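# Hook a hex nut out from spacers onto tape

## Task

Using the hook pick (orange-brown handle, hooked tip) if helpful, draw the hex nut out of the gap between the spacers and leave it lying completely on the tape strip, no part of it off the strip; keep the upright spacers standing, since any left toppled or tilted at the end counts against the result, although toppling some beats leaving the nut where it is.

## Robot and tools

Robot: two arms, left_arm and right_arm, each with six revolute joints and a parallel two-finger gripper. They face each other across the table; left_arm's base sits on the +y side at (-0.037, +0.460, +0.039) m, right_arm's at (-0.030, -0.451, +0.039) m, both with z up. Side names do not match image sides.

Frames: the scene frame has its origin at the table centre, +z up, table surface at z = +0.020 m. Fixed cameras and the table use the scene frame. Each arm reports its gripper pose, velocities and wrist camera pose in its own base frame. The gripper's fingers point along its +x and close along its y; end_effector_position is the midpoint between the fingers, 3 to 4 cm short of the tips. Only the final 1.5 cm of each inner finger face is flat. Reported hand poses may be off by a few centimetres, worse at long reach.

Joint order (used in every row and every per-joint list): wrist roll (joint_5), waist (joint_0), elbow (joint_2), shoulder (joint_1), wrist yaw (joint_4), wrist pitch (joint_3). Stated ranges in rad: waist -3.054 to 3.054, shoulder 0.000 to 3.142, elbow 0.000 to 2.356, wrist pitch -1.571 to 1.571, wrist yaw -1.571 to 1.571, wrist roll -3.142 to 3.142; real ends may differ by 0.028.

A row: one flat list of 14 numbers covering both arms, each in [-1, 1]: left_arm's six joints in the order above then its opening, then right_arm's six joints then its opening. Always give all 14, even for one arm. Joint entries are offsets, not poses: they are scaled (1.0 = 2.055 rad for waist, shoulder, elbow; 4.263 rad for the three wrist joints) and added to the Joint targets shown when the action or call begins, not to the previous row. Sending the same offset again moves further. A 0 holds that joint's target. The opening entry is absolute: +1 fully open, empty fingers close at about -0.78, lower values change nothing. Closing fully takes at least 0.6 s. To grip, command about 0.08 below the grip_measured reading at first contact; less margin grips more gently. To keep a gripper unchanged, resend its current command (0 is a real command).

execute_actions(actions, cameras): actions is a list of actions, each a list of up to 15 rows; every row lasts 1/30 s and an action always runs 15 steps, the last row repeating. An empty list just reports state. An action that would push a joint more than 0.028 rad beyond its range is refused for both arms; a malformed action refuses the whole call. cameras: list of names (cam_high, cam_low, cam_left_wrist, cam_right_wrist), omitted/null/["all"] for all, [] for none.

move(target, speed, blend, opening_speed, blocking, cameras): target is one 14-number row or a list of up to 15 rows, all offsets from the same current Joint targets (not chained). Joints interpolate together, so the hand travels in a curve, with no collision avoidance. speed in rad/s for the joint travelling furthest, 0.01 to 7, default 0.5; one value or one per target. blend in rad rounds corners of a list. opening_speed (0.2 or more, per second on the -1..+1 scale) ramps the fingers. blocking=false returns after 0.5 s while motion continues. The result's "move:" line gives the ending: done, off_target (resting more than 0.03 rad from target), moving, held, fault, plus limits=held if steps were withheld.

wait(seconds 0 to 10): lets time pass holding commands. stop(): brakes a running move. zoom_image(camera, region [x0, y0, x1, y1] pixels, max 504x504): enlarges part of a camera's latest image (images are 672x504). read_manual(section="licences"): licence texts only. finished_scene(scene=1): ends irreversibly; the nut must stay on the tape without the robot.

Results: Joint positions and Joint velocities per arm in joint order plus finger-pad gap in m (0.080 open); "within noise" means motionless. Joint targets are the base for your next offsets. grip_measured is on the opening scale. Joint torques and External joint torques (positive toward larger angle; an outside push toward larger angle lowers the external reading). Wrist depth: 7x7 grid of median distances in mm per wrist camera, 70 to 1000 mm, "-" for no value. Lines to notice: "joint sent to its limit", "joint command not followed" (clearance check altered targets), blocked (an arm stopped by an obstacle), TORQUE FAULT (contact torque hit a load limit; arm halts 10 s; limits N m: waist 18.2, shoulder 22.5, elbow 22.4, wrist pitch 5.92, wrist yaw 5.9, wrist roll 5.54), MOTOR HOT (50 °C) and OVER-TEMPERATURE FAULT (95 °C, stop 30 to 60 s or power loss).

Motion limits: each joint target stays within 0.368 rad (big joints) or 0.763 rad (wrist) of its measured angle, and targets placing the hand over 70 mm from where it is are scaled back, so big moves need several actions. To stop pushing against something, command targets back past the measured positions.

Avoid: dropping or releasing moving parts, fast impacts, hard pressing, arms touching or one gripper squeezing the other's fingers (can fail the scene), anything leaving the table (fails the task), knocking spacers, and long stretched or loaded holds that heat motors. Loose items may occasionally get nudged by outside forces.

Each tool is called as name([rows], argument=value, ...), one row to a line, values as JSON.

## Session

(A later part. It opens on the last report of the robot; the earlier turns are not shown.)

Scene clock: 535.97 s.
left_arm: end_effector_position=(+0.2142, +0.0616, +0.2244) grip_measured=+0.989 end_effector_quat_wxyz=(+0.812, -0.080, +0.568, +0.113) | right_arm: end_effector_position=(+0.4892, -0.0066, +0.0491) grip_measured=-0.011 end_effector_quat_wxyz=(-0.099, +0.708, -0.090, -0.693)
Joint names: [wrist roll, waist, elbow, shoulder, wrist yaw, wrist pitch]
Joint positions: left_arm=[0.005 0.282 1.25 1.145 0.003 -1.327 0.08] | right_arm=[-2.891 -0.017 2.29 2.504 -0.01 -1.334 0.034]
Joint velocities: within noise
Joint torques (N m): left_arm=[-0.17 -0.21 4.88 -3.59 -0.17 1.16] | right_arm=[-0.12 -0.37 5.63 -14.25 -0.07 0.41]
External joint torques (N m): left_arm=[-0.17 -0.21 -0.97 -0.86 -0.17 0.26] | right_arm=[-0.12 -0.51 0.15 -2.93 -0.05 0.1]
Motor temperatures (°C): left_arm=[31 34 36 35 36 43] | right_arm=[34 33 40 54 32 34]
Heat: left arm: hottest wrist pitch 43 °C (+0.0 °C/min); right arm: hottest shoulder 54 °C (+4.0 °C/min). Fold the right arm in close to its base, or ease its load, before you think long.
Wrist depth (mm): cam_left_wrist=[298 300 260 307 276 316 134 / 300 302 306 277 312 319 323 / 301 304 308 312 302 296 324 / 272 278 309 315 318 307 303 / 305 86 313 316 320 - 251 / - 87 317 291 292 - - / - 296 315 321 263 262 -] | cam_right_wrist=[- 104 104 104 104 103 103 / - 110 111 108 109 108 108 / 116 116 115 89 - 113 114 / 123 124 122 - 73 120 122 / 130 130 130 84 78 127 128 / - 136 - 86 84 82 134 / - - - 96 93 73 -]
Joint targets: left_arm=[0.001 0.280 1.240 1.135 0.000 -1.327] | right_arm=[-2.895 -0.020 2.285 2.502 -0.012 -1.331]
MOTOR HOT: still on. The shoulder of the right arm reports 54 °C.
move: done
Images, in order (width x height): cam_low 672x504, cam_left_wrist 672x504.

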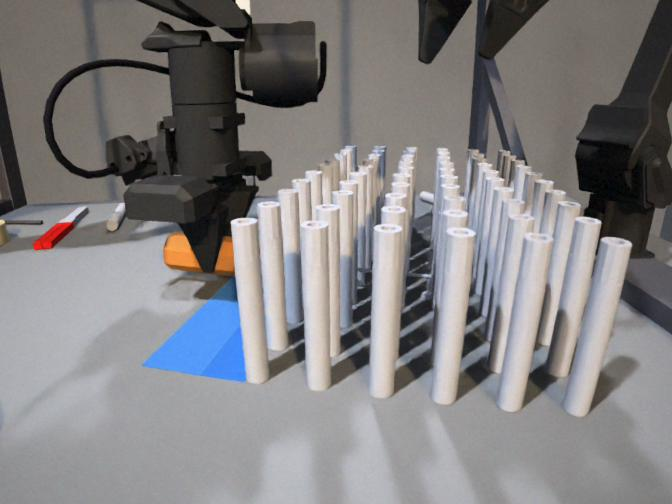

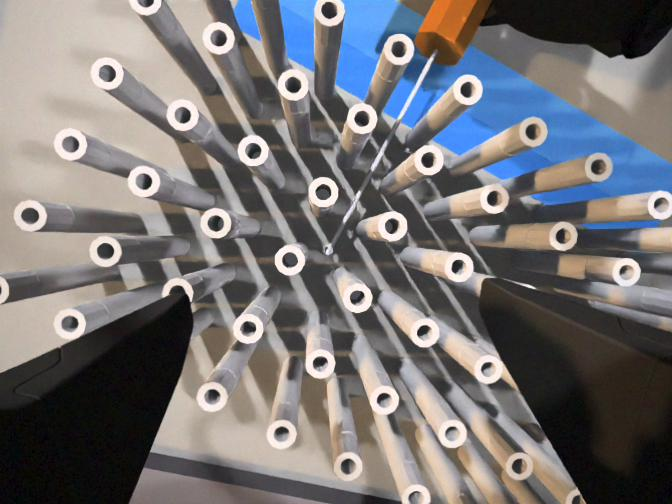

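move([
  [0, 0, 0, 0, 0, 0, 0.989207, 0, 0, 0, -0.0088, 0, 0, -0.2],
  [0, 0, 0, 0, 0, 0, 0.989207, 0.0032, 0.0055, -0.0536, -0.0389, 0, 0.0119, -0.2],
], speed=[0.05, 0.08], cameras=["cam_left_wrist", "cam_low"])

zoom_image(camera="cam_low", region=[392, 262, 442, 312])

zoom_image(camera="cam_left_wrist", region=[313, 223, 353, 263])

Scene clock: 570.63 s.
left_arm: end_effector_position=(+0.2142, +0.0616, +0.2244) grip_measured=+0.989 end_effector_quat_wxyz=(+0.812, -0.080, +0.568, +0.113) | right_arm: end_effector_position=(+0.4793, -0.0046, +0.0473) grip_measured=-0.011 end_effector_quat_wxyz=(-0.099, +0.707, -0.091, -0.694)
Joint names: [wrist roll, waist, elbow, shoulder, wrist yaw, wrist pitch]
Joint positions: left_arm=[0.005 0.282 1.25 1.145 0.003 -1.327 0.08] | right_arm=[-2.885 -0.013 2.18 2.447 -0.01 -1.283 0.034]
Joint velocities: within noise
Joint torques (N m): left_arm=[-0.16 -0.2 4.87 -3.61 -0.15 1.17] | right_arm=[0.13 0.23 5.6 -17.06 -0.07 0.42]
External joint torques (N m): left_arm=[-0.17 -0.18 -0.95 -0.86 -0.15 0.29] | right_arm=[0.13 0.23 0.15 -6 -0.05 0.13]
Motor temperatures (°C): left_arm=[31 34 36 35 36 43] | right_arm=[34 33 36 58 32 34]
Heat: left arm: hottest wrist pitch 43 °C (+0.0 °C/min); right arm: hottest shoulder 58 °C (+5.0 °C/min). Fold the right arm in close to its base, or ease its load, before you think long.
Wrist depth (mm): cam_left_wrist=[297 300 261 307 292 316 320 / 299 301 305 276 312 318 324 / 301 305 308 313 302 296 324 / 271 278 310 316 318 307 302 / 306 86 313 317 320 - 252 / - 87 316 292 291 - - / - 296 314 322 263 262 -] | cam_right_wrist=[- 103 103 103 103 102 102 / - 109 109 107 107 106 107 / 115 113 114 90 - 112 113 / 120 122 121 - 73 118 121 / 129 129 128 84 78 126 127 / - 134 - 86 84 82 133 / - - - 96 93 73 -]
Joint targets: left_arm=[0.001 0.280 1.240 1.135 0.000 -1.327] | right_arm=[-2.881 -0.009 2.175 2.422 -0.012 -1.280]
MOTOR HOT: still on. The shoulder of the right arm reports 58 °C.
move: done
Images, in order (width x height): cam_low 672x504, cam_left_wrist 672x504.

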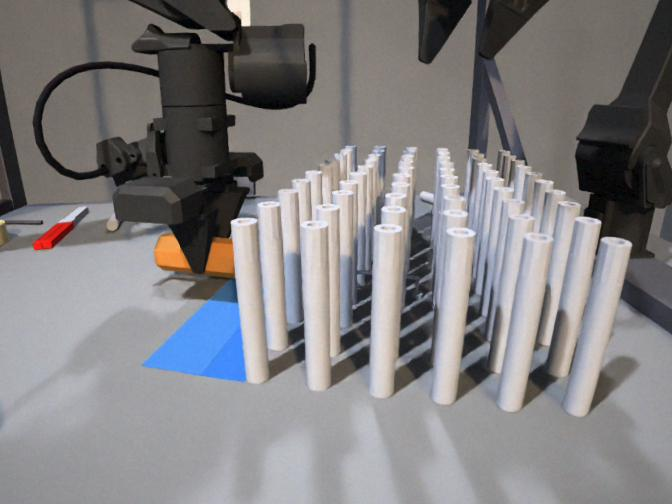

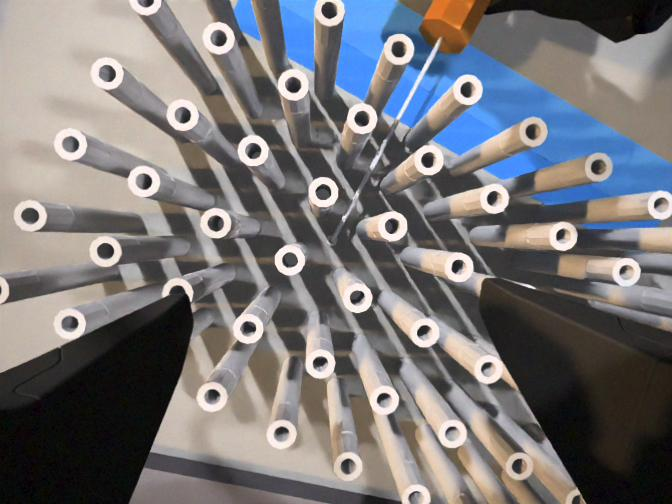

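Scaled by 10.080 from the camera's 672x504 image, which has a finer 960x720 frame.

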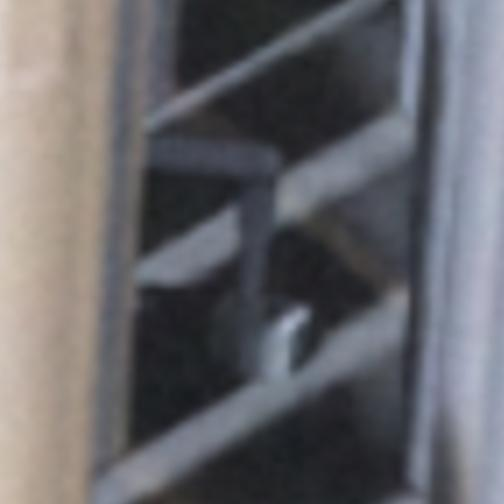

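Scaled by 12.600 from the camera's 672x504 image, which has a finer 960x720 frame.

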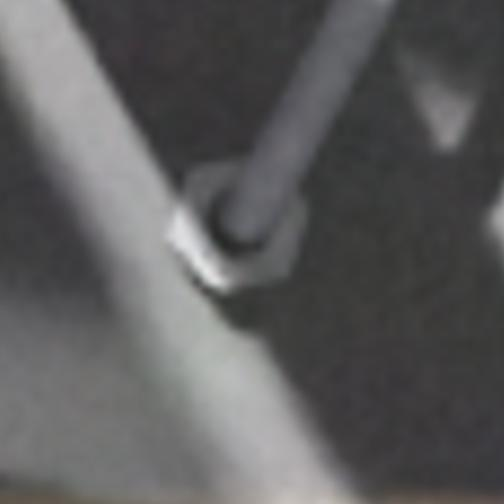

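move([
  [0, 0, 0, 0, 0, 0, 0.989207, 0.0030, 0.0066, -0.1079, -0.0612, 0, 0.0228, -0.2],
  [0, 0, 0, 0, 0, 0, 0.989207, 0.0077, 0.0164, -0.2267, -0.1309, 0, 0.0465, -0.2],
], speed=[0.14, 0.14], blend=[0.02, 0], cameras=["cam_left_wrist", "cam_low"])

zoom_image(camera="cam_left_wrist", region=[320, 150, 380, 210])

zoom_image(camera="cam_low", region=[335, 250, 415, 310])

Scene clock: 584.13 s.
left_arm: end_effector_position=(+0.2142, +0.0616, +0.2244) grip_measured=+0.989 end_effector_quat_wxyz=(+0.812, -0.080, +0.568, +0.113) | right_arm: end_effector_position=(+0.4213, +0.0103, +0.0472) grip_measured=-0.011 end_effector_quat_wxyz=(-0.099, +0.709, -0.090, -0.693)
Joint names: [wrist roll, waist, elbow, shoulder, wrist yaw, wrist pitch]
Joint positions: left_arm=[0.005 0.282 1.25 1.145 0.003 -1.327 0.08] | right_arm=[-2.852 0.021 1.714 2.175 -0.01 -1.085 0.034]
Joint velocities: within noise
Joint torques (N m): left_arm=[-0.15 -0.2 4.86 -3.58 -0.17 1.16] | right_arm=[0.12 0.58 5.55 -14.76 -0.07 0.41]
External joint torques (N m): left_arm=[-0.15 -0.18 -0.96 -0.85 -0.17 0.28] | right_arm=[0.11 0.57 0.2 -5.3 -0.05 0.11]
Motor temperatures (°C): left_arm=[31 34 36 35 36 43] | right_arm=[34 33 36 60 32 34]
Heat: left arm: hottest wrist pitch 43 °C (+0.0 °C/min); right arm: hottest shoulder 60 °C (+6.1 °C/min). Fold the right arm in close to its base, or ease its load, before you think long.
Wrist depth (mm): cam_left_wrist=[298 300 261 308 313 316 321 / 298 301 305 284 313 317 323 / 301 304 309 313 302 296 324 / 271 278 309 315 318 308 302 / 306 86 314 318 320 - 252 / - 86 316 292 292 - - / - 295 314 321 263 262 -] | cam_right_wrist=[- 105 106 104 103 103 104 / - 111 111 109 110 108 109 / 117 117 115 - - 114 115 / 124 125 123 - 73 122 123 / 132 132 131 84 78 129 130 / 141 138 - 86 84 82 137 / - - - 96 92 73 -]
Joint targets: left_arm=[0.001 0.280 1.240 1.135 0.000 -1.327] | right_arm=[-2.849 0.025 1.709 2.153 -0.012 -1.082]
MOTOR HOT: still on. The shoulder of the right arm reports 60 °C.
move: done
Images, in order (width x height): cam_low 672x504, cam_left_wrist 672x504.

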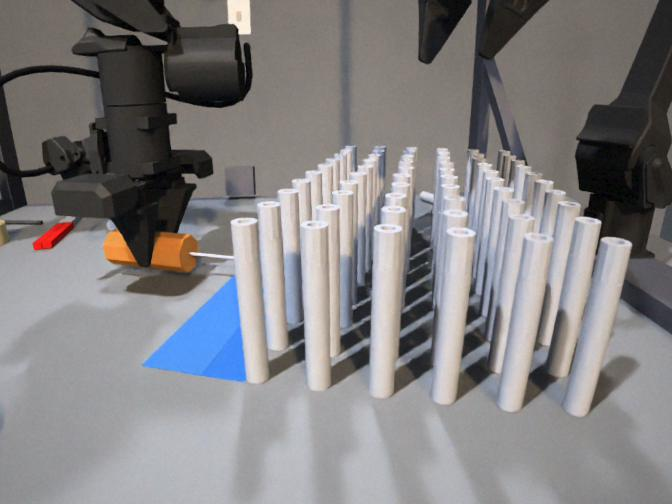

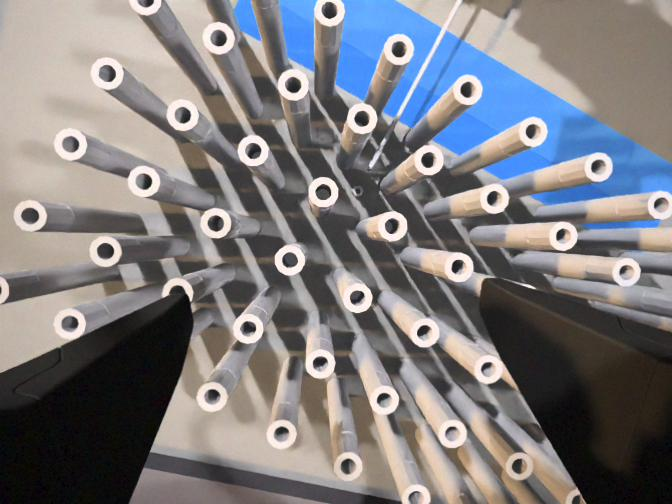

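Scaled by 8.400 from the camera's 672x504 image, which has a finer 960x720 frame.

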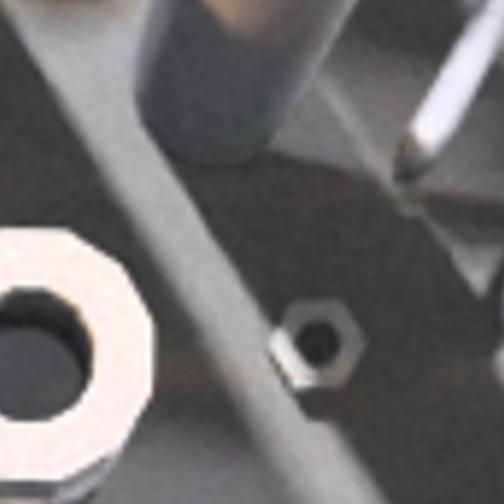

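Scaled by 6.300 from the camera's 672x504 image, which has a finer 960x720 frame.

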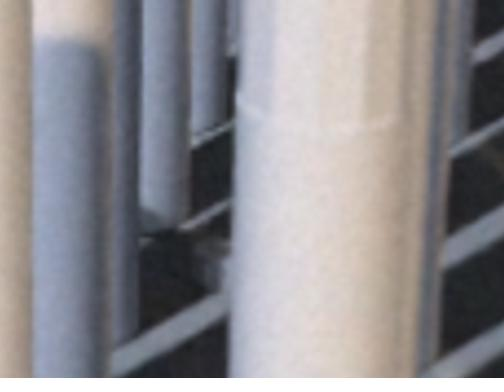

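move(target=[0, 0, 0, 0, 0, 0, 0.989207, -0.0034, -0.0063, 0.0649, 0.0408, 0, -0.0167, -0.2], speed=0.12, cameras=["cam_left_wrist", "cam_low"])

zoom_image(camera="cam_left_wrist", region=[343, 175, 373, 205])

zoom_image(camera="cam_low", region=[345, 260, 385, 300])

Scene clock: 603.30 s.
left_arm: end_effector_position=(+0.2142, +0.0616, +0.2244) grip_measured=+0.989 end_effector_quat_wxyz=(+0.812, -0.080, +0.568, +0.113) | right_arm: end_effector_position=(+0.4349, +0.0082, +0.0538) grip_measured=-0.011 end_effector_quat_wxyz=(-0.099, +0.707, -0.090, -0.694)
Joint names: [wrist roll, waist, elbow, shoulder, wrist yaw, wrist pitch]
Joint positions: left_arm=[0.005 0.282 1.25 1.145 0.003 -1.327 0.08] | right_arm=[-2.858 0.016 1.829 2.23 -0.01 -1.15 0.034]
Joint velocities: within noise
Joint torques (N m): left_arm=[-0.16 -0.18 4.86 -3.57 -0.16 1.16] | right_arm=[-0.12 -0.38 7.79 -11.47 -0.07 0.01]
External joint torques (N m): left_arm=[-0.16 -0.18 -0.94 -0.88 -0.16 0.27] | right_arm=[-0.12 -0.39 2.45 -1.66 -0.05 -0.25]
Motor temperatures (°C): left_arm=[31 34 36 35 36 43] | right_arm=[33 33 36 63 32 34]
Heat: left arm: hottest wrist pitch 43 °C (+0.0 °C/min); right arm: hottest shoulder 63 °C (+8.1 °C/min). Fold the right arm in close to its base, or ease its load, before you think long.
Wrist depth (mm): cam_left_wrist=[298 300 262 308 313 317 322 / 299 302 305 277 313 317 323 / 301 304 308 313 301 296 324 / 271 278 310 315 320 308 302 / 304 86 312 316 320 - 252 / - 87 315 292 291 - - / - 296 315 321 262 262 -] | cam_right_wrist=[112 111 110 111 109 109 109 / 117 117 116 115 116 116 115 / 123 123 123 - - 120 122 / 131 130 130 - 73 128 128 / 139 139 138 83 78 135 136 / 148 145 - 86 84 82 144 / - - - 96 92 73 -]
Joint targets: left_arm=[0.001 0.280 1.240 1.135 0.000 -1.327] | right_arm=[-2.863 0.012 1.842 2.237 -0.012 -1.153]
MOTOR HOT: still on. The shoulder of the right arm reports 63 °C.
move: done
Images, in order (width x height): cam_low 672x504, cam_left_wrist 672x504.

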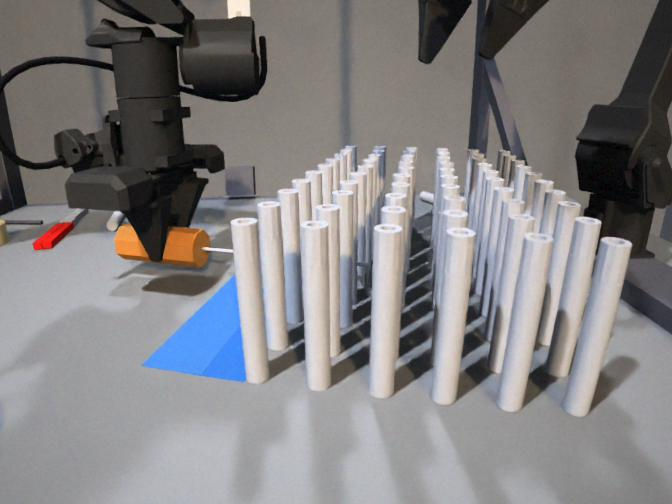

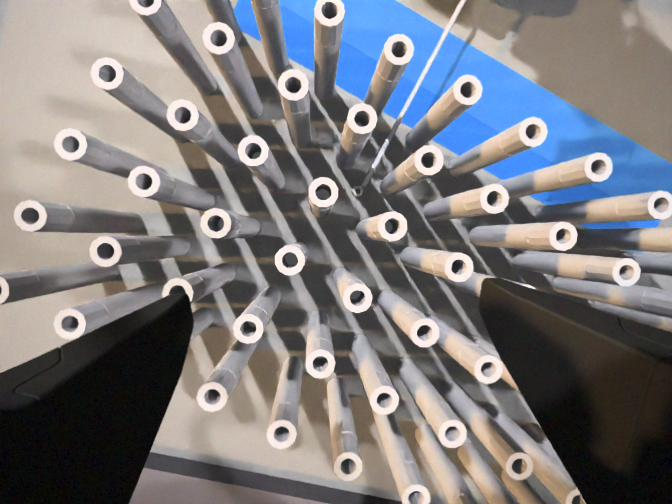

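Scaled by 16.800 from the camera's 672x504 image, which has a finer 960x720 frame.

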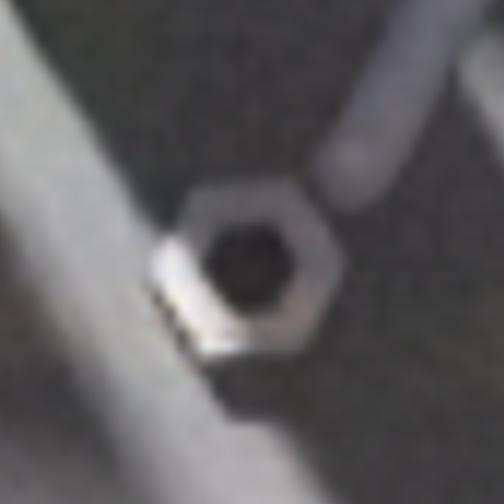

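Scaled by 12.600 from the camera's 672x504 image, which has a finer 960x720 frame.

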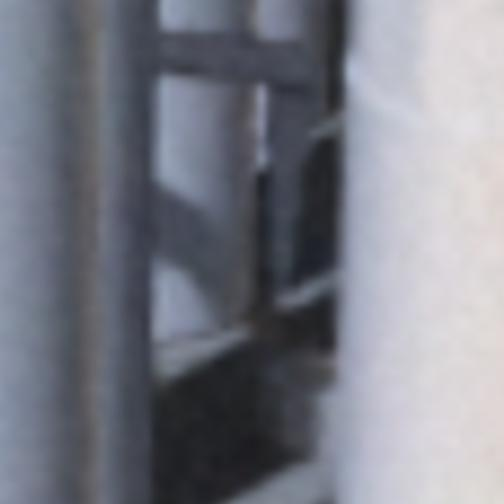

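move([
  [0, 0, 0, 0, 0, 0, 0.989207, -0.0010, -0.0021, 0.0065, 0.0040, 0, -0.0012, -0.2],
  [0, 0, 0, 0, 0, 0, 0.989207, -0.0010, -0.0021, -0.0156, 0.0075, 0, 0.0087, -0.2],
], speed=[0.06, 0.06], cameras=["cam_left_wrist", "cam_low"])

zoom_image(camera="cam_left_wrist", region=[343, 175, 373, 205])

zoom_image(camera="cam_low", region=[345, 260, 385, 300])

Scene clock: 620.80 s.
left_arm: end_effector_position=(+0.2142, +0.0616, +0.2244) grip_measured=+0.989 end_effector_quat_wxyz=(+0.812, -0.080, +0.568, +0.113) | right_arm: end_effector_position=(+0.4371, +0.0061, +0.0437) grip_measured=-0.011 end_effector_quat_wxyz=(-0.099, +0.708, -0.090, -0.694)
Joint names: [wrist roll, waist, elbow, shoulder, wrist yaw, wrist pitch]
Joint positions: left_arm=[0.005 0.282 1.25 1.145 0.003 -1.327 0.08] | right_arm=[-2.863 0.011 1.815 2.246 -0.01 -1.119 0.034]
Joint velocities: within noise
Joint torques (N m): left_arm=[-0.18 -0.18 4.88 -3.56 -0.16 1.16] | right_arm=[-0.12 -0.22 5.43 -11.64 -0.06 0.42]
External joint torques (N m): left_arm=[-0.18 -0.18 -0.98 -0.82 -0.16 0.26] | right_arm=[-0.12 -0.3 0.17 -1.82 -0.04 0.17]
Motor temperatures (°C): left_arm=[31 34 36 35 36 43] | right_arm=[33 33 36 60 32 34]
Heat: left arm: hottest wrist pitch 43 °C (+0.0 °C/min); right arm: hottest shoulder 60 °C (+3.0 °C/min). Fold the right arm in close to its base, or ease its load, before you think long.
Wrist depth (mm): cam_left_wrist=[299 300 261 307 312 317 321 / 299 303 304 277 312 319 323 / 302 303 309 312 302 295 322 / 272 279 310 315 319 308 303 / 305 86 313 317 320 - 252 / - 86 316 292 292 - - / - 296 314 321 263 262 -] | cam_right_wrist=[- 102 102 101 101 101 101 / - 107 108 105 105 105 106 / 113 113 113 91 - 110 110 / 118 119 119 - 73 117 119 / 127 127 126 84 78 124 126 / 136 134 - 86 84 82 132 / - - - 96 92 73 -]
Joint targets: left_arm=[0.001 0.280 1.240 1.135 0.000 -1.327] | right_arm=[-2.868 0.007 1.810 2.252 -0.012 -1.116]
MOTOR HOT: still on. The shoulder of the right arm reports 60 °C.
move: done
Images, in order (width x height): cam_low 672x504, cam_left_wrist 672x504.

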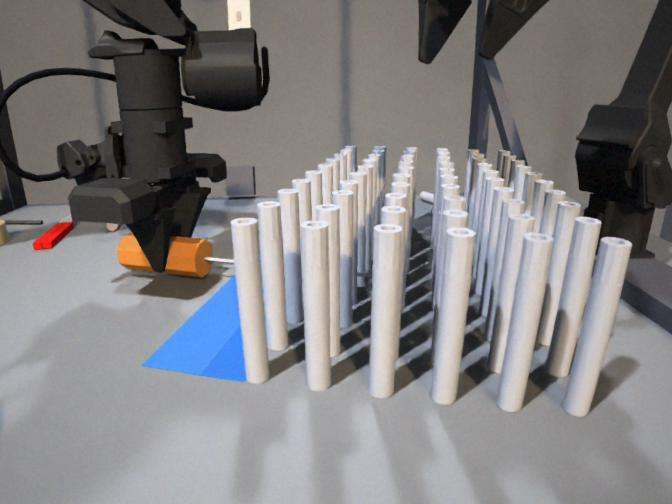

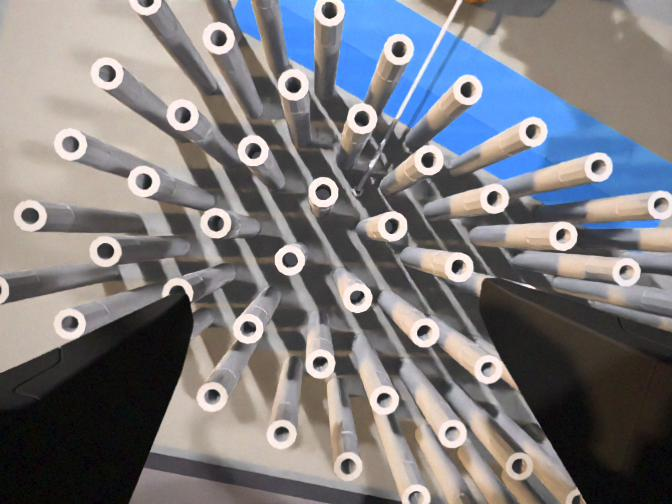

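Scaled by 16.800 from the camera's 672x504 image, which has a finer 960x720 frame.

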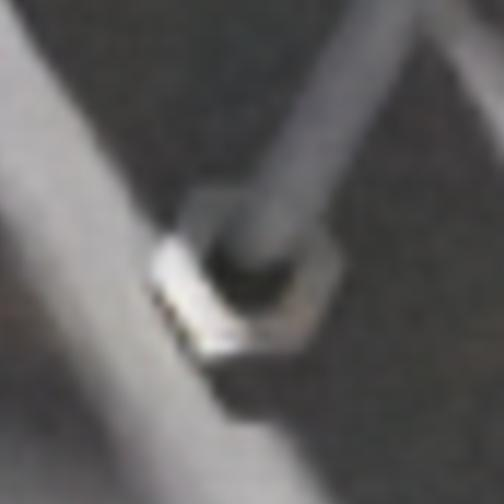

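Scaled by 12.600 from the camera's 672x504 image, which has a finer 960x720 frame.

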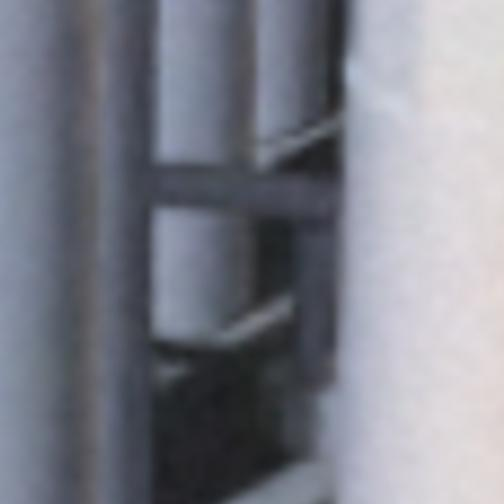

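move([
  [0, 0, 0, 0, 0, 0, 0.989207, 0.0021, 0.0036, 0, -0.0147, 0, 0, -0.2],
  [0, 0, 0, 0, 0, 0, 0.989207, 0.0051, 0.0099, -0.0695, -0.0561, 0, 0.0135, -0.2],
  [0, 0, 0, 0, 0, 0, 0.989207, 0.0086, 0.0170, -0.1322, -0.0944, 0, 0.0253, -0.2],
], speed=[0.06, 0.12, 0.12], blend=[0, 0.02, 0], cameras=["cam_left_wrist", "cam_low"])

zoom_image(camera="cam_left_wrist", region=[350, 130, 400, 180])

zoom_image(camera="cam_low", region=[300, 260, 350, 310])

Scene clock: 640.03 s.
left_arm: end_effector_position=(+0.2142, +0.0616, +0.2244) grip_measured=+0.989 end_effector_quat_wxyz=(+0.812, -0.080, +0.568, +0.113) | right_arm: end_effector_position=(+0.3946, +0.0166, +0.0424) grip_measured=-0.011 end_effector_quat_wxyz=(-0.100, +0.708, -0.090, -0.693)
Joint names: [wrist roll, waist, elbow, shoulder, wrist yaw, wrist pitch]
Joint positions: left_arm=[0.005 0.282 1.25 1.145 0.003 -1.327 0.08] | right_arm=[-2.834 0.038 1.543 2.079 -0.01 -1.011 0.034]
Joint velocities: within noise
Joint torques (N m): left_arm=[-0.17 -0.2 4.89 -3.61 -0.14 1.16] | right_arm=[0.13 0.4 5.19 -13.7 -0.06 0.46]
External joint torques (N m): left_arm=[-0.17 -0.2 -0.89 -0.9 -0.14 0.27] | right_arm=[0.13 0.35 -0.03 -4.93 -0.04 0.18]
Motor temperatures (°C): left_arm=[31 34 36 35 36 43] | right_arm=[33 33 36 57 32 34]
Heat: left arm: hottest wrist pitch 43 °C (+0.0 °C/min); right arm: hottest shoulder 57 °C (-3.0 °C/min). Fold the right arm in close to its base, or ease its load, before you think long.
Wrist depth (mm): cam_left_wrist=[298 300 261 308 313 318 322 / 300 301 306 277 312 318 324 / 302 305 307 314 302 295 323 / 272 279 310 315 319 308 302 / 306 86 314 316 321 - 252 / - 86 316 292 291 - - / - 297 315 322 263 262 -] | cam_right_wrist=[- 102 101 101 101 101 101 / - 107 108 106 105 105 106 / 114 113 - 90 - 111 112 / 119 120 119 - 73 117 120 / 128 128 127 84 78 125 126 / 137 134 - 86 84 82 132 / - - - 96 93 73 -]
Joint targets: left_arm=[0.001 0.280 1.240 1.135 0.000 -1.327] | right_arm=[-2.831 0.042 1.538 2.058 -0.012 -1.008]
MOTOR HOT: still on. The shoulder of the right arm reports 57 °C.
move: done
Images, in order (width x height): cam_low 672x504, cam_left_wrist 672x504.

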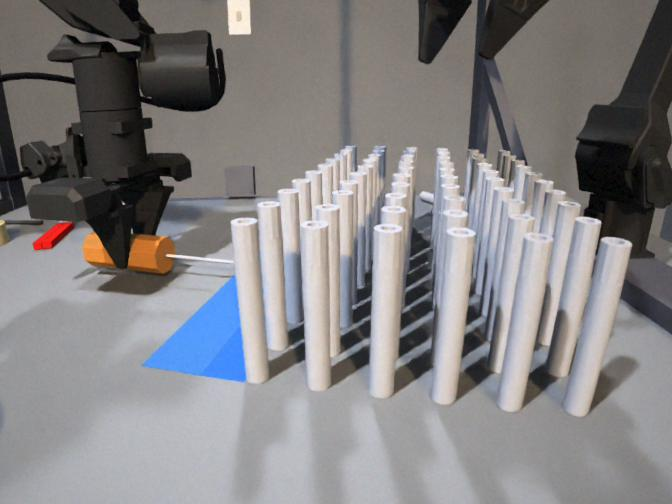

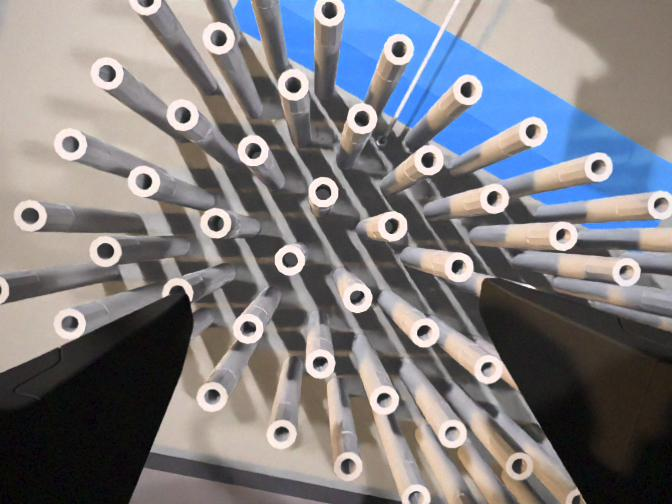

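Scaled by 10.080 from the camera's 672x504 image, which has a finer 960x720 frame.

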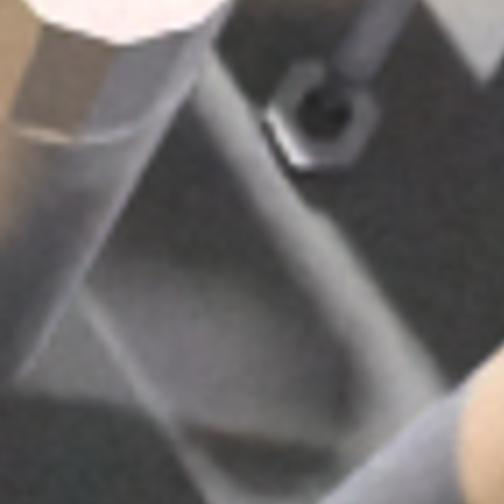

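Scaled by 10.080 from the camera's 672x504 image, which has a finer 960x720 frame.

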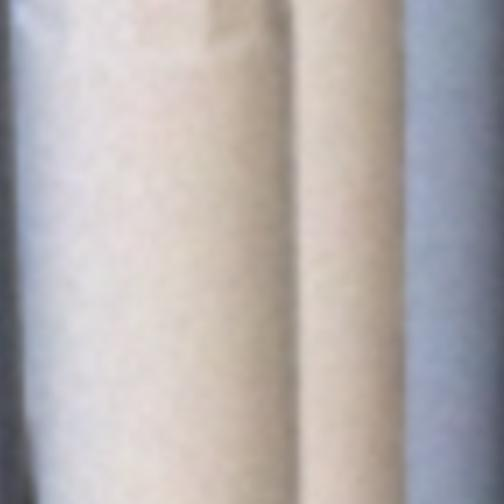

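move([
  [0, 0, 0, 0, 0, 0, 0.989207, 0.0038, 0.0080, -0.0579, -0.0348, 0, 0.0102, -0.2],
  [0, 0, 0, 0, 0, 0, 0.989207, 0.0081, 0.0169, -0.1109, -0.0698, 0, 0.0189, -0.2],
], speed=[0.12, 0.12], blend=[0.02, 0])

zoom_image(camera="cam_left_wrist", region=[370, 70, 450, 150])

zoom_image(camera="cam_low", region=[220, 240, 340, 360])

Scene clock: 649.30 s.
left_arm: end_effector_position=(+0.2142, +0.0616, +0.2244) grip_measured=+0.989 end_effector_quat_wxyz=(+0.812, -0.080, +0.568, +0.113) | right_arm: end_effector_position=(+0.3518, +0.0274, +0.0390) grip_measured=-0.011 end_effector_quat_wxyz=(-0.099, +0.708, -0.089, -0.694)
Joint names: [wrist roll, waist, elbow, shoulder, wrist yaw, wrist pitch]
Joint positions: left_arm=[0.005 0.282 1.25 1.145 0.003 -1.327 0.08] | right_arm=[-2.8 0.074 1.315 1.934 -0.01 -0.931 0.034]
Joint velocities: within noise
Joint torques (N m): left_arm=[-0.16 -0.17 4.86 -3.58 -0.15 1.16] | right_arm=[0.1 0.5 5.19 -12.11 -0.07 0.47]
External joint torques (N m): left_arm=[-0.16 -0.17 -0.99 -0.81 -0.15 0.26] | right_arm=[0.1 0.45 0.13 -4.46 -0.05 0.19]
Motor temperatures (°C): left_arm=[31 34 36 35 36 43] | right_arm=[33 33 36 59 32 34]
Heat: left arm: hottest wrist pitch 43 °C (+0.0 °C/min); right arm: hottest shoulder 59 °C (-2.0 °C/min). Fold the right arm in close to its base, or ease its load, before you think long.
Wrist depth (mm): cam_left_wrist=[298 299 261 308 313 318 322 / 299 303 306 283 313 318 324 / 301 304 308 313 302 297 324 / 271 279 310 316 319 308 301 / 306 86 313 315 320 - 253 / - 86 315 292 292 - - / - 297 315 321 262 263 -] | cam_right_wrist=[- 100 101 100 100 99 99 / - 106 105 104 104 104 104 / 113 112 112 91 - 109 109 / 117 120 118 - 73 116 118 / 126 126 126 83 78 123 125 / 135 133 - 86 84 82 131 / - - - 96 93 73 -]
Joint targets: left_arm=[0.001 0.280 1.240 1.135 0.000 -1.327] | right_arm=[-2.796 0.077 1.310 1.914 -0.012 -0.928]
MOTOR HOT: still on. The shoulder of the right arm reports 59 °C.
move: done

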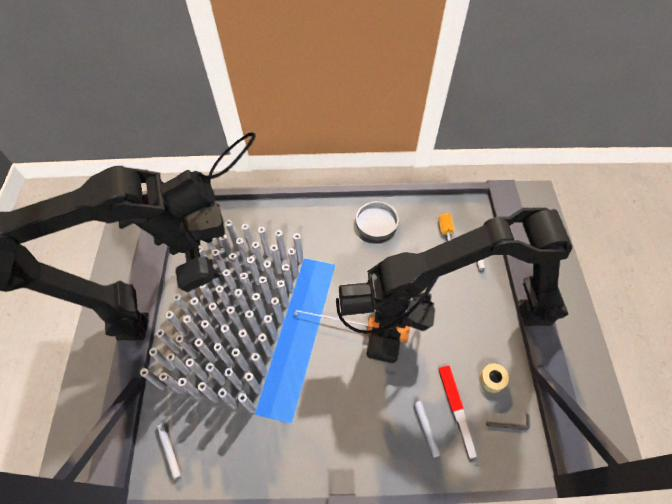

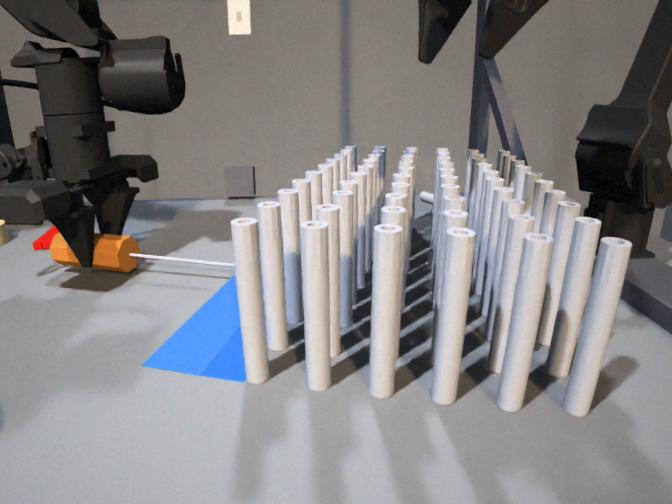

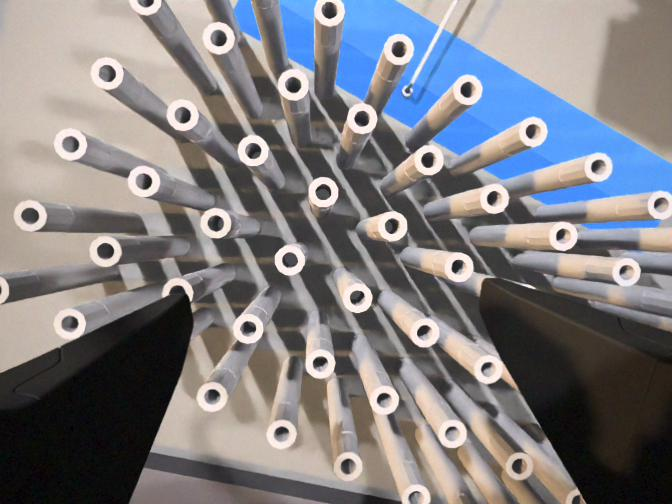

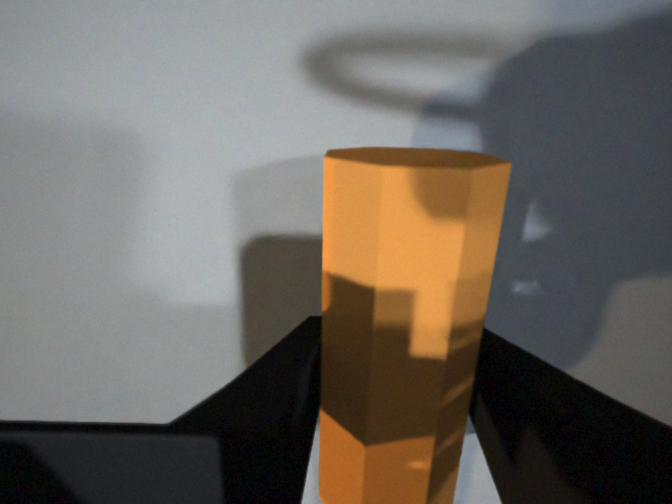

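Scaled by 6.300 from the camera's 672x504 image, which has a finer 960x720 frame.

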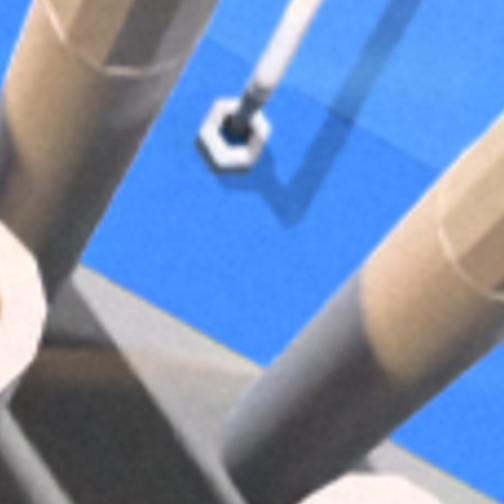

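Scaled by 4.200 from the camera's 672x504 image, which has a finer 960x720 frame.

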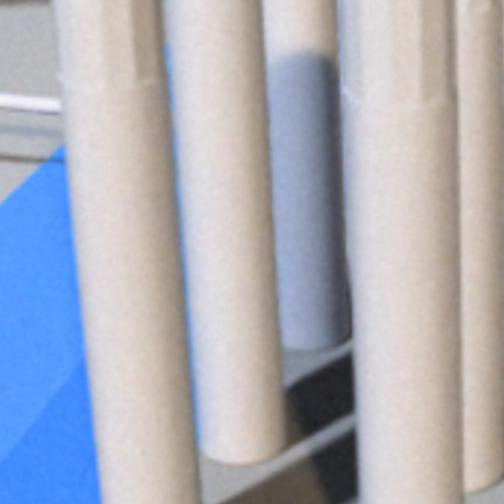

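zoom_image(camera="cam_high", region=[250, 255, 350, 355])

zoom_image(camera="cam_left_wrist", region=[300, 0, 500, 200])

Scaled by 5.040 from the camera's 672x504 image, which has a finer 960x720 frame.

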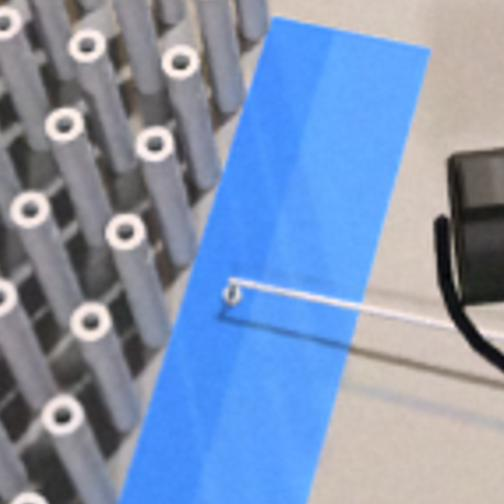

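Scaled by 2.520 from the camera's 672x504 image, which has a finer 960x720 frame.

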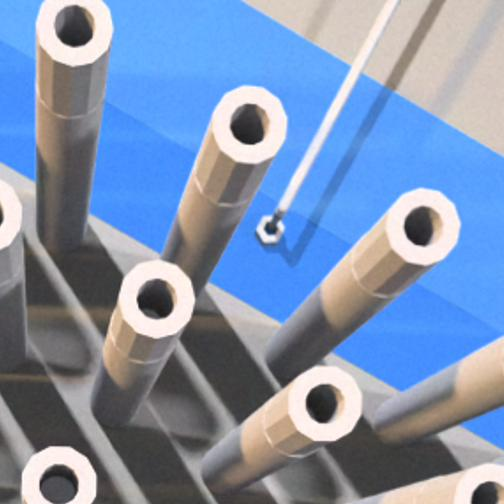

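move([
  [0, 0, 0, 0, 0, 0, 0.989207, 0.0028, 0.0057, -0.0292, -0.0209, 0, 0.0040, -0.2],
  [0, 0, 0, 0, 0, 0, 0.989207, 0.0028, 0.0057, 0.0093, -0.0365, 0, -0.0196, -0.2],
], speed=[0.08, 0.1], cameras=["cam_left_wrist", "cam_low", "cam_high"])

zoom_image(camera="cam_left_wrist", region=[370, 50, 450, 130])

Scene clock: 704.17 s.
left_arm: end_effector_position=(+0.2142, +0.0616, +0.2244) grip_measured=+0.989 end_effector_quat_wxyz=(+0.812, -0.080, +0.568, +0.113) | right_arm: end_effector_position=(+0.3391, +0.0304, +0.0643) grip_measured=-0.011 end_effector_quat_wxyz=(-0.100, +0.708, -0.090, -0.693)
Joint names: [wrist roll, waist, elbow, shoulder, wrist yaw, wrist pitch]
Joint positions: left_arm=[0.005 0.282 1.25 1.145 0.003 -1.327 0.08] | right_arm=[-2.788 0.085 1.317 1.857 -0.01 -1.008 0.034]
Joint velocities: within noise
Joint torques (N m): left_arm=[-0.18 -0.18 4.87 -3.56 -0.14 1.16] | right_arm=[0.12 0.42 7.54 -11.41 -0.07 0.04]
External joint torques (N m): left_arm=[-0.18 -0.18 -0.9 -0.8 -0.14 0.3] | right_arm=[0.12 0.36 2.36 -4.12 -0.04 -0.22]
Motor temperatures (°C): left_arm=[31 33 36 35 36 43] | right_arm=[33 32 35 59 32 33]
Heat: left arm: hottest wrist pitch 43 °C (+0.0 °C/min); right arm: hottest shoulder 59 °C (+0.0 °C/min). Fold the right arm in close to its base, or ease its load, before you think long.
Wrist depth (mm): cam_left_wrist=[297 300 260 308 313 317 320 / 299 301 306 276 312 319 324 / 301 304 308 313 302 296 323 / 271 279 311 316 319 308 301 / 306 86 313 318 320 - 252 / - 87 316 291 291 - - / - 297 314 321 262 262 -] | cam_right_wrist=[- 123 122 122 122 121 123 / 131 129 129 128 128 129 128 / 137 137 136 - - 134 135 / 145 147 144 - 73 144 143 / 155 154 154 83 78 149 152 / 165 163 - 86 84 82 161 / - - - 96 92 73 -]
Joint targets: left_arm=[0.001 0.280 1.240 1.135 0.000 -1.327] | right_arm=[-2.784 0.089 1.329 1.839 -0.012 -1.011]
MOTOR HOT: still on. The shoulder of the right arm reports 59 °C.
move: done
Images, in order (width x height): cam_high 672x504, cam_low 672x504, cam_left_wrist 672x504.

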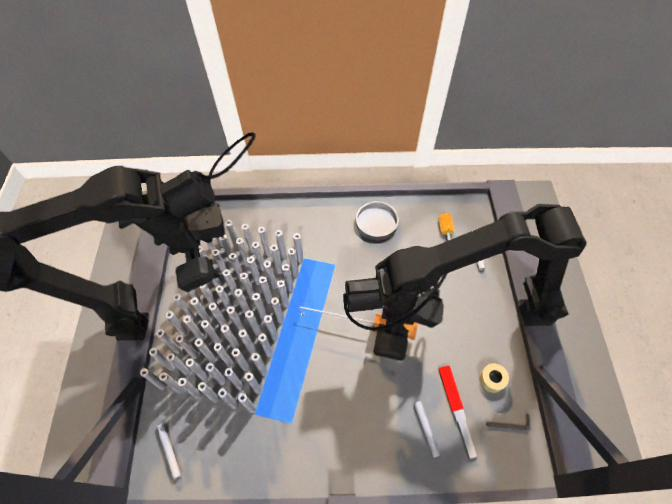

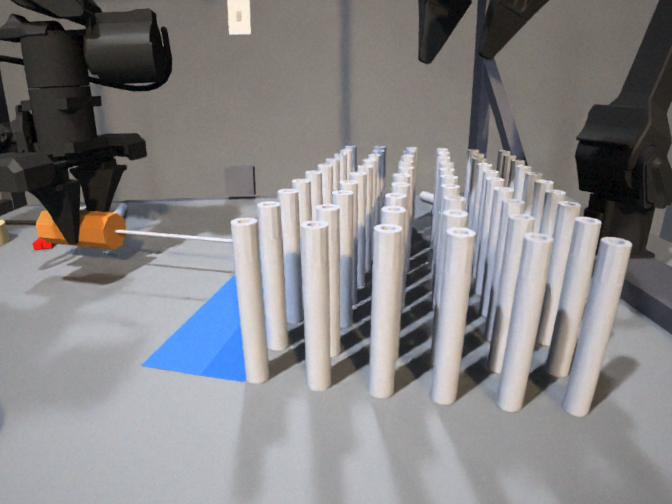

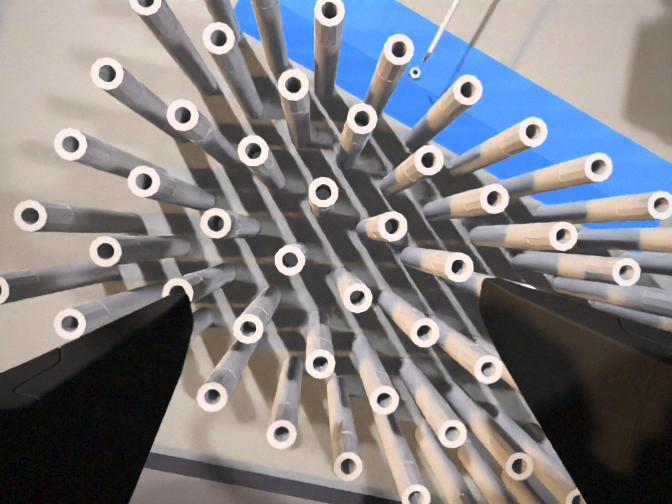

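Scaled by 6.300 from the camera's 672x504 image, which has a finer 960x720 frame.

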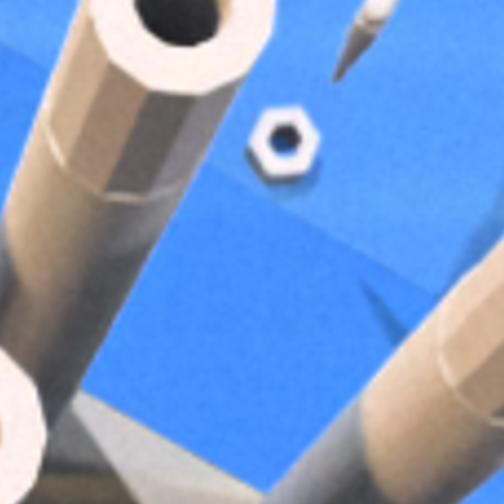

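move([
  [0, 0, 0, 0, 0, 0, 0.989207, -0.0332, -0.0677, -0.1472, -0.1105, 0, 0.0199, -0.2],
  [0, 0, 0, 0, 0, 0, 0.989207, -0.0332, -0.0677, -0.1749, -0.0799, 0, 0.0415, -0.2],
], speed=[0.25, 0.12])

zoom_image(camera="cam_low", region=[0, 180, 260, 340])

zoom_image(camera="cam_high", region=[270, 270, 470, 420])

Scene clock: 716.27 s.
left_arm: end_effector_position=(+0.2142, +0.0616, +0.2244) grip_measured=+0.989 end_effector_quat_wxyz=(+0.812, -0.080, +0.568, +0.113) | right_arm: end_effector_position=(+0.2806, -0.0116, +0.0370) grip_measured=-0.011 end_effector_quat_wxyz=(-0.099, +0.713, -0.089, -0.688)
Joint names: [wrist roll, waist, elbow, shoulder, wrist yaw, wrist pitch]
Joint positions: left_arm=[0.005 0.282 1.25 1.145 0.003 -1.327 0.08] | right_arm=[-2.921 -0.047 0.974 1.671 -0.01 -0.838 0.034]
Joint velocities: within noise
Joint torques (N m): left_arm=[-0.17 -0.21 4.89 -3.59 -0.15 1.16] | right_arm=[-0.12 -0.34 5.04 -6.63 -0.07 0.46]
External joint torques (N m): left_arm=[-0.17 -0.22 -0.91 -0.85 -0.15 0.28] | right_arm=[-0.12 -0.34 0.14 -1 -0.06 0.17]
Motor temperatures (°C): left_arm=[31 33 36 35 36 42] | right_arm=[33 32 36 56 32 33]
Heat: left arm: hottest wrist pitch 42 °C (-1.0 °C/min); right arm: hottest shoulder 56 °C (-4.0 °C/min). Fold the right arm in close to its base, or ease its load, before you think long.
Wrist depth (mm): cam_left_wrist=[297 300 261 308 313 316 322 / 300 302 304 283 313 318 322 / 301 304 308 314 302 296 324 / 271 279 310 315 318 308 301 / 305 86 312 318 320 - 252 / - 87 317 292 292 - - / - 297 316 322 263 262 -] | cam_right_wrist=[- 99 99 98 98 98 99 / - 104 104 103 103 103 104 / 111 111 112 91 - 109 110 / 116 119 117 - 73 116 118 / 126 126 125 84 78 124 125 / 135 133 - 86 84 82 132 / - - - 96 93 73 -]
Joint targets: left_arm=[0.001 0.280 1.240 1.135 0.000 -1.327] | right_arm=[-2.926 -0.050 0.970 1.675 -0.012 -0.835]
MOTOR HOT: still on. The shoulder of the right arm reports 56 °C.
move: done

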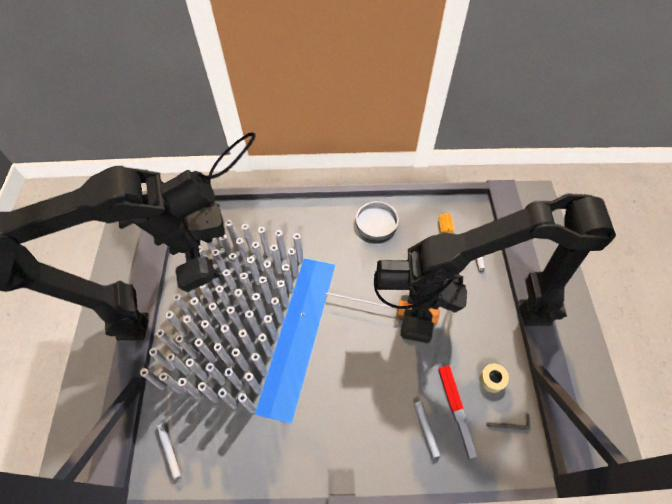

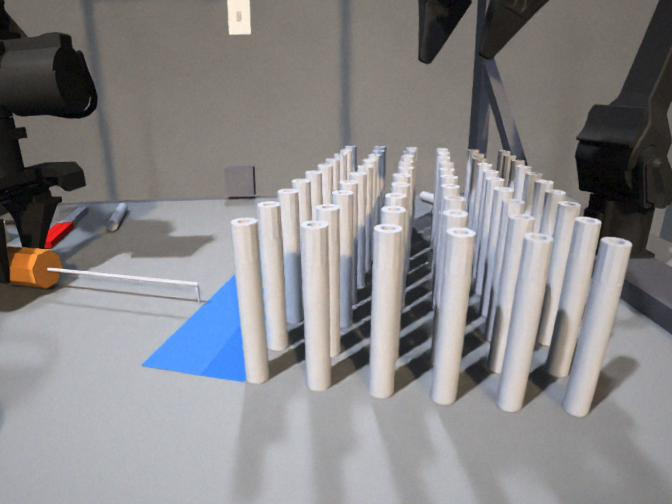

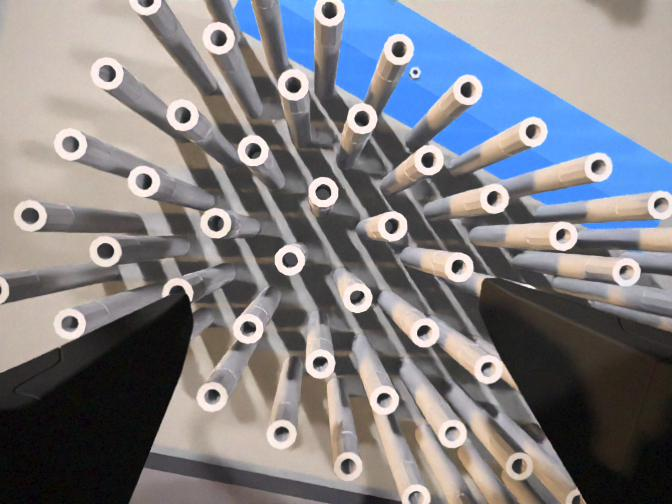

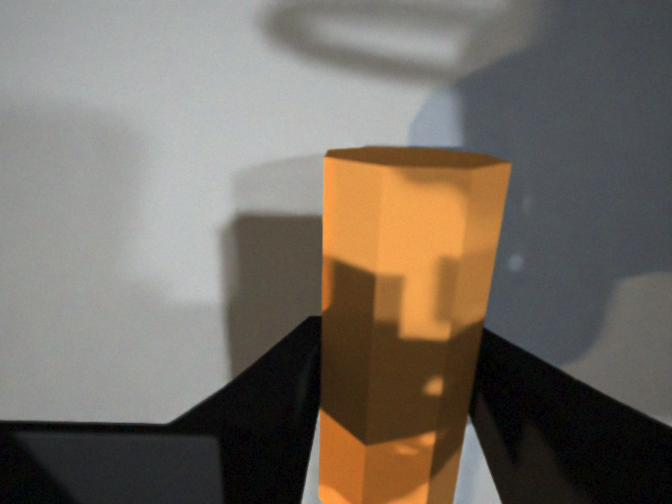

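Scaled by 1.938 from the camera's 672x504 image, which has a finer 960x720 frame.

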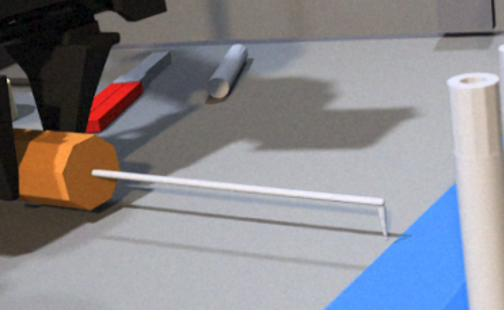

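Scaled by 2.520 from the camera's 672x504 image, which has a finer 960x720 frame.

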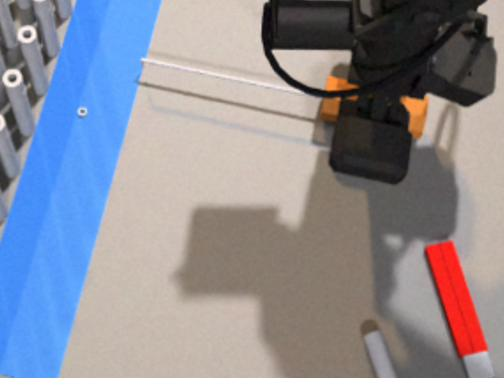

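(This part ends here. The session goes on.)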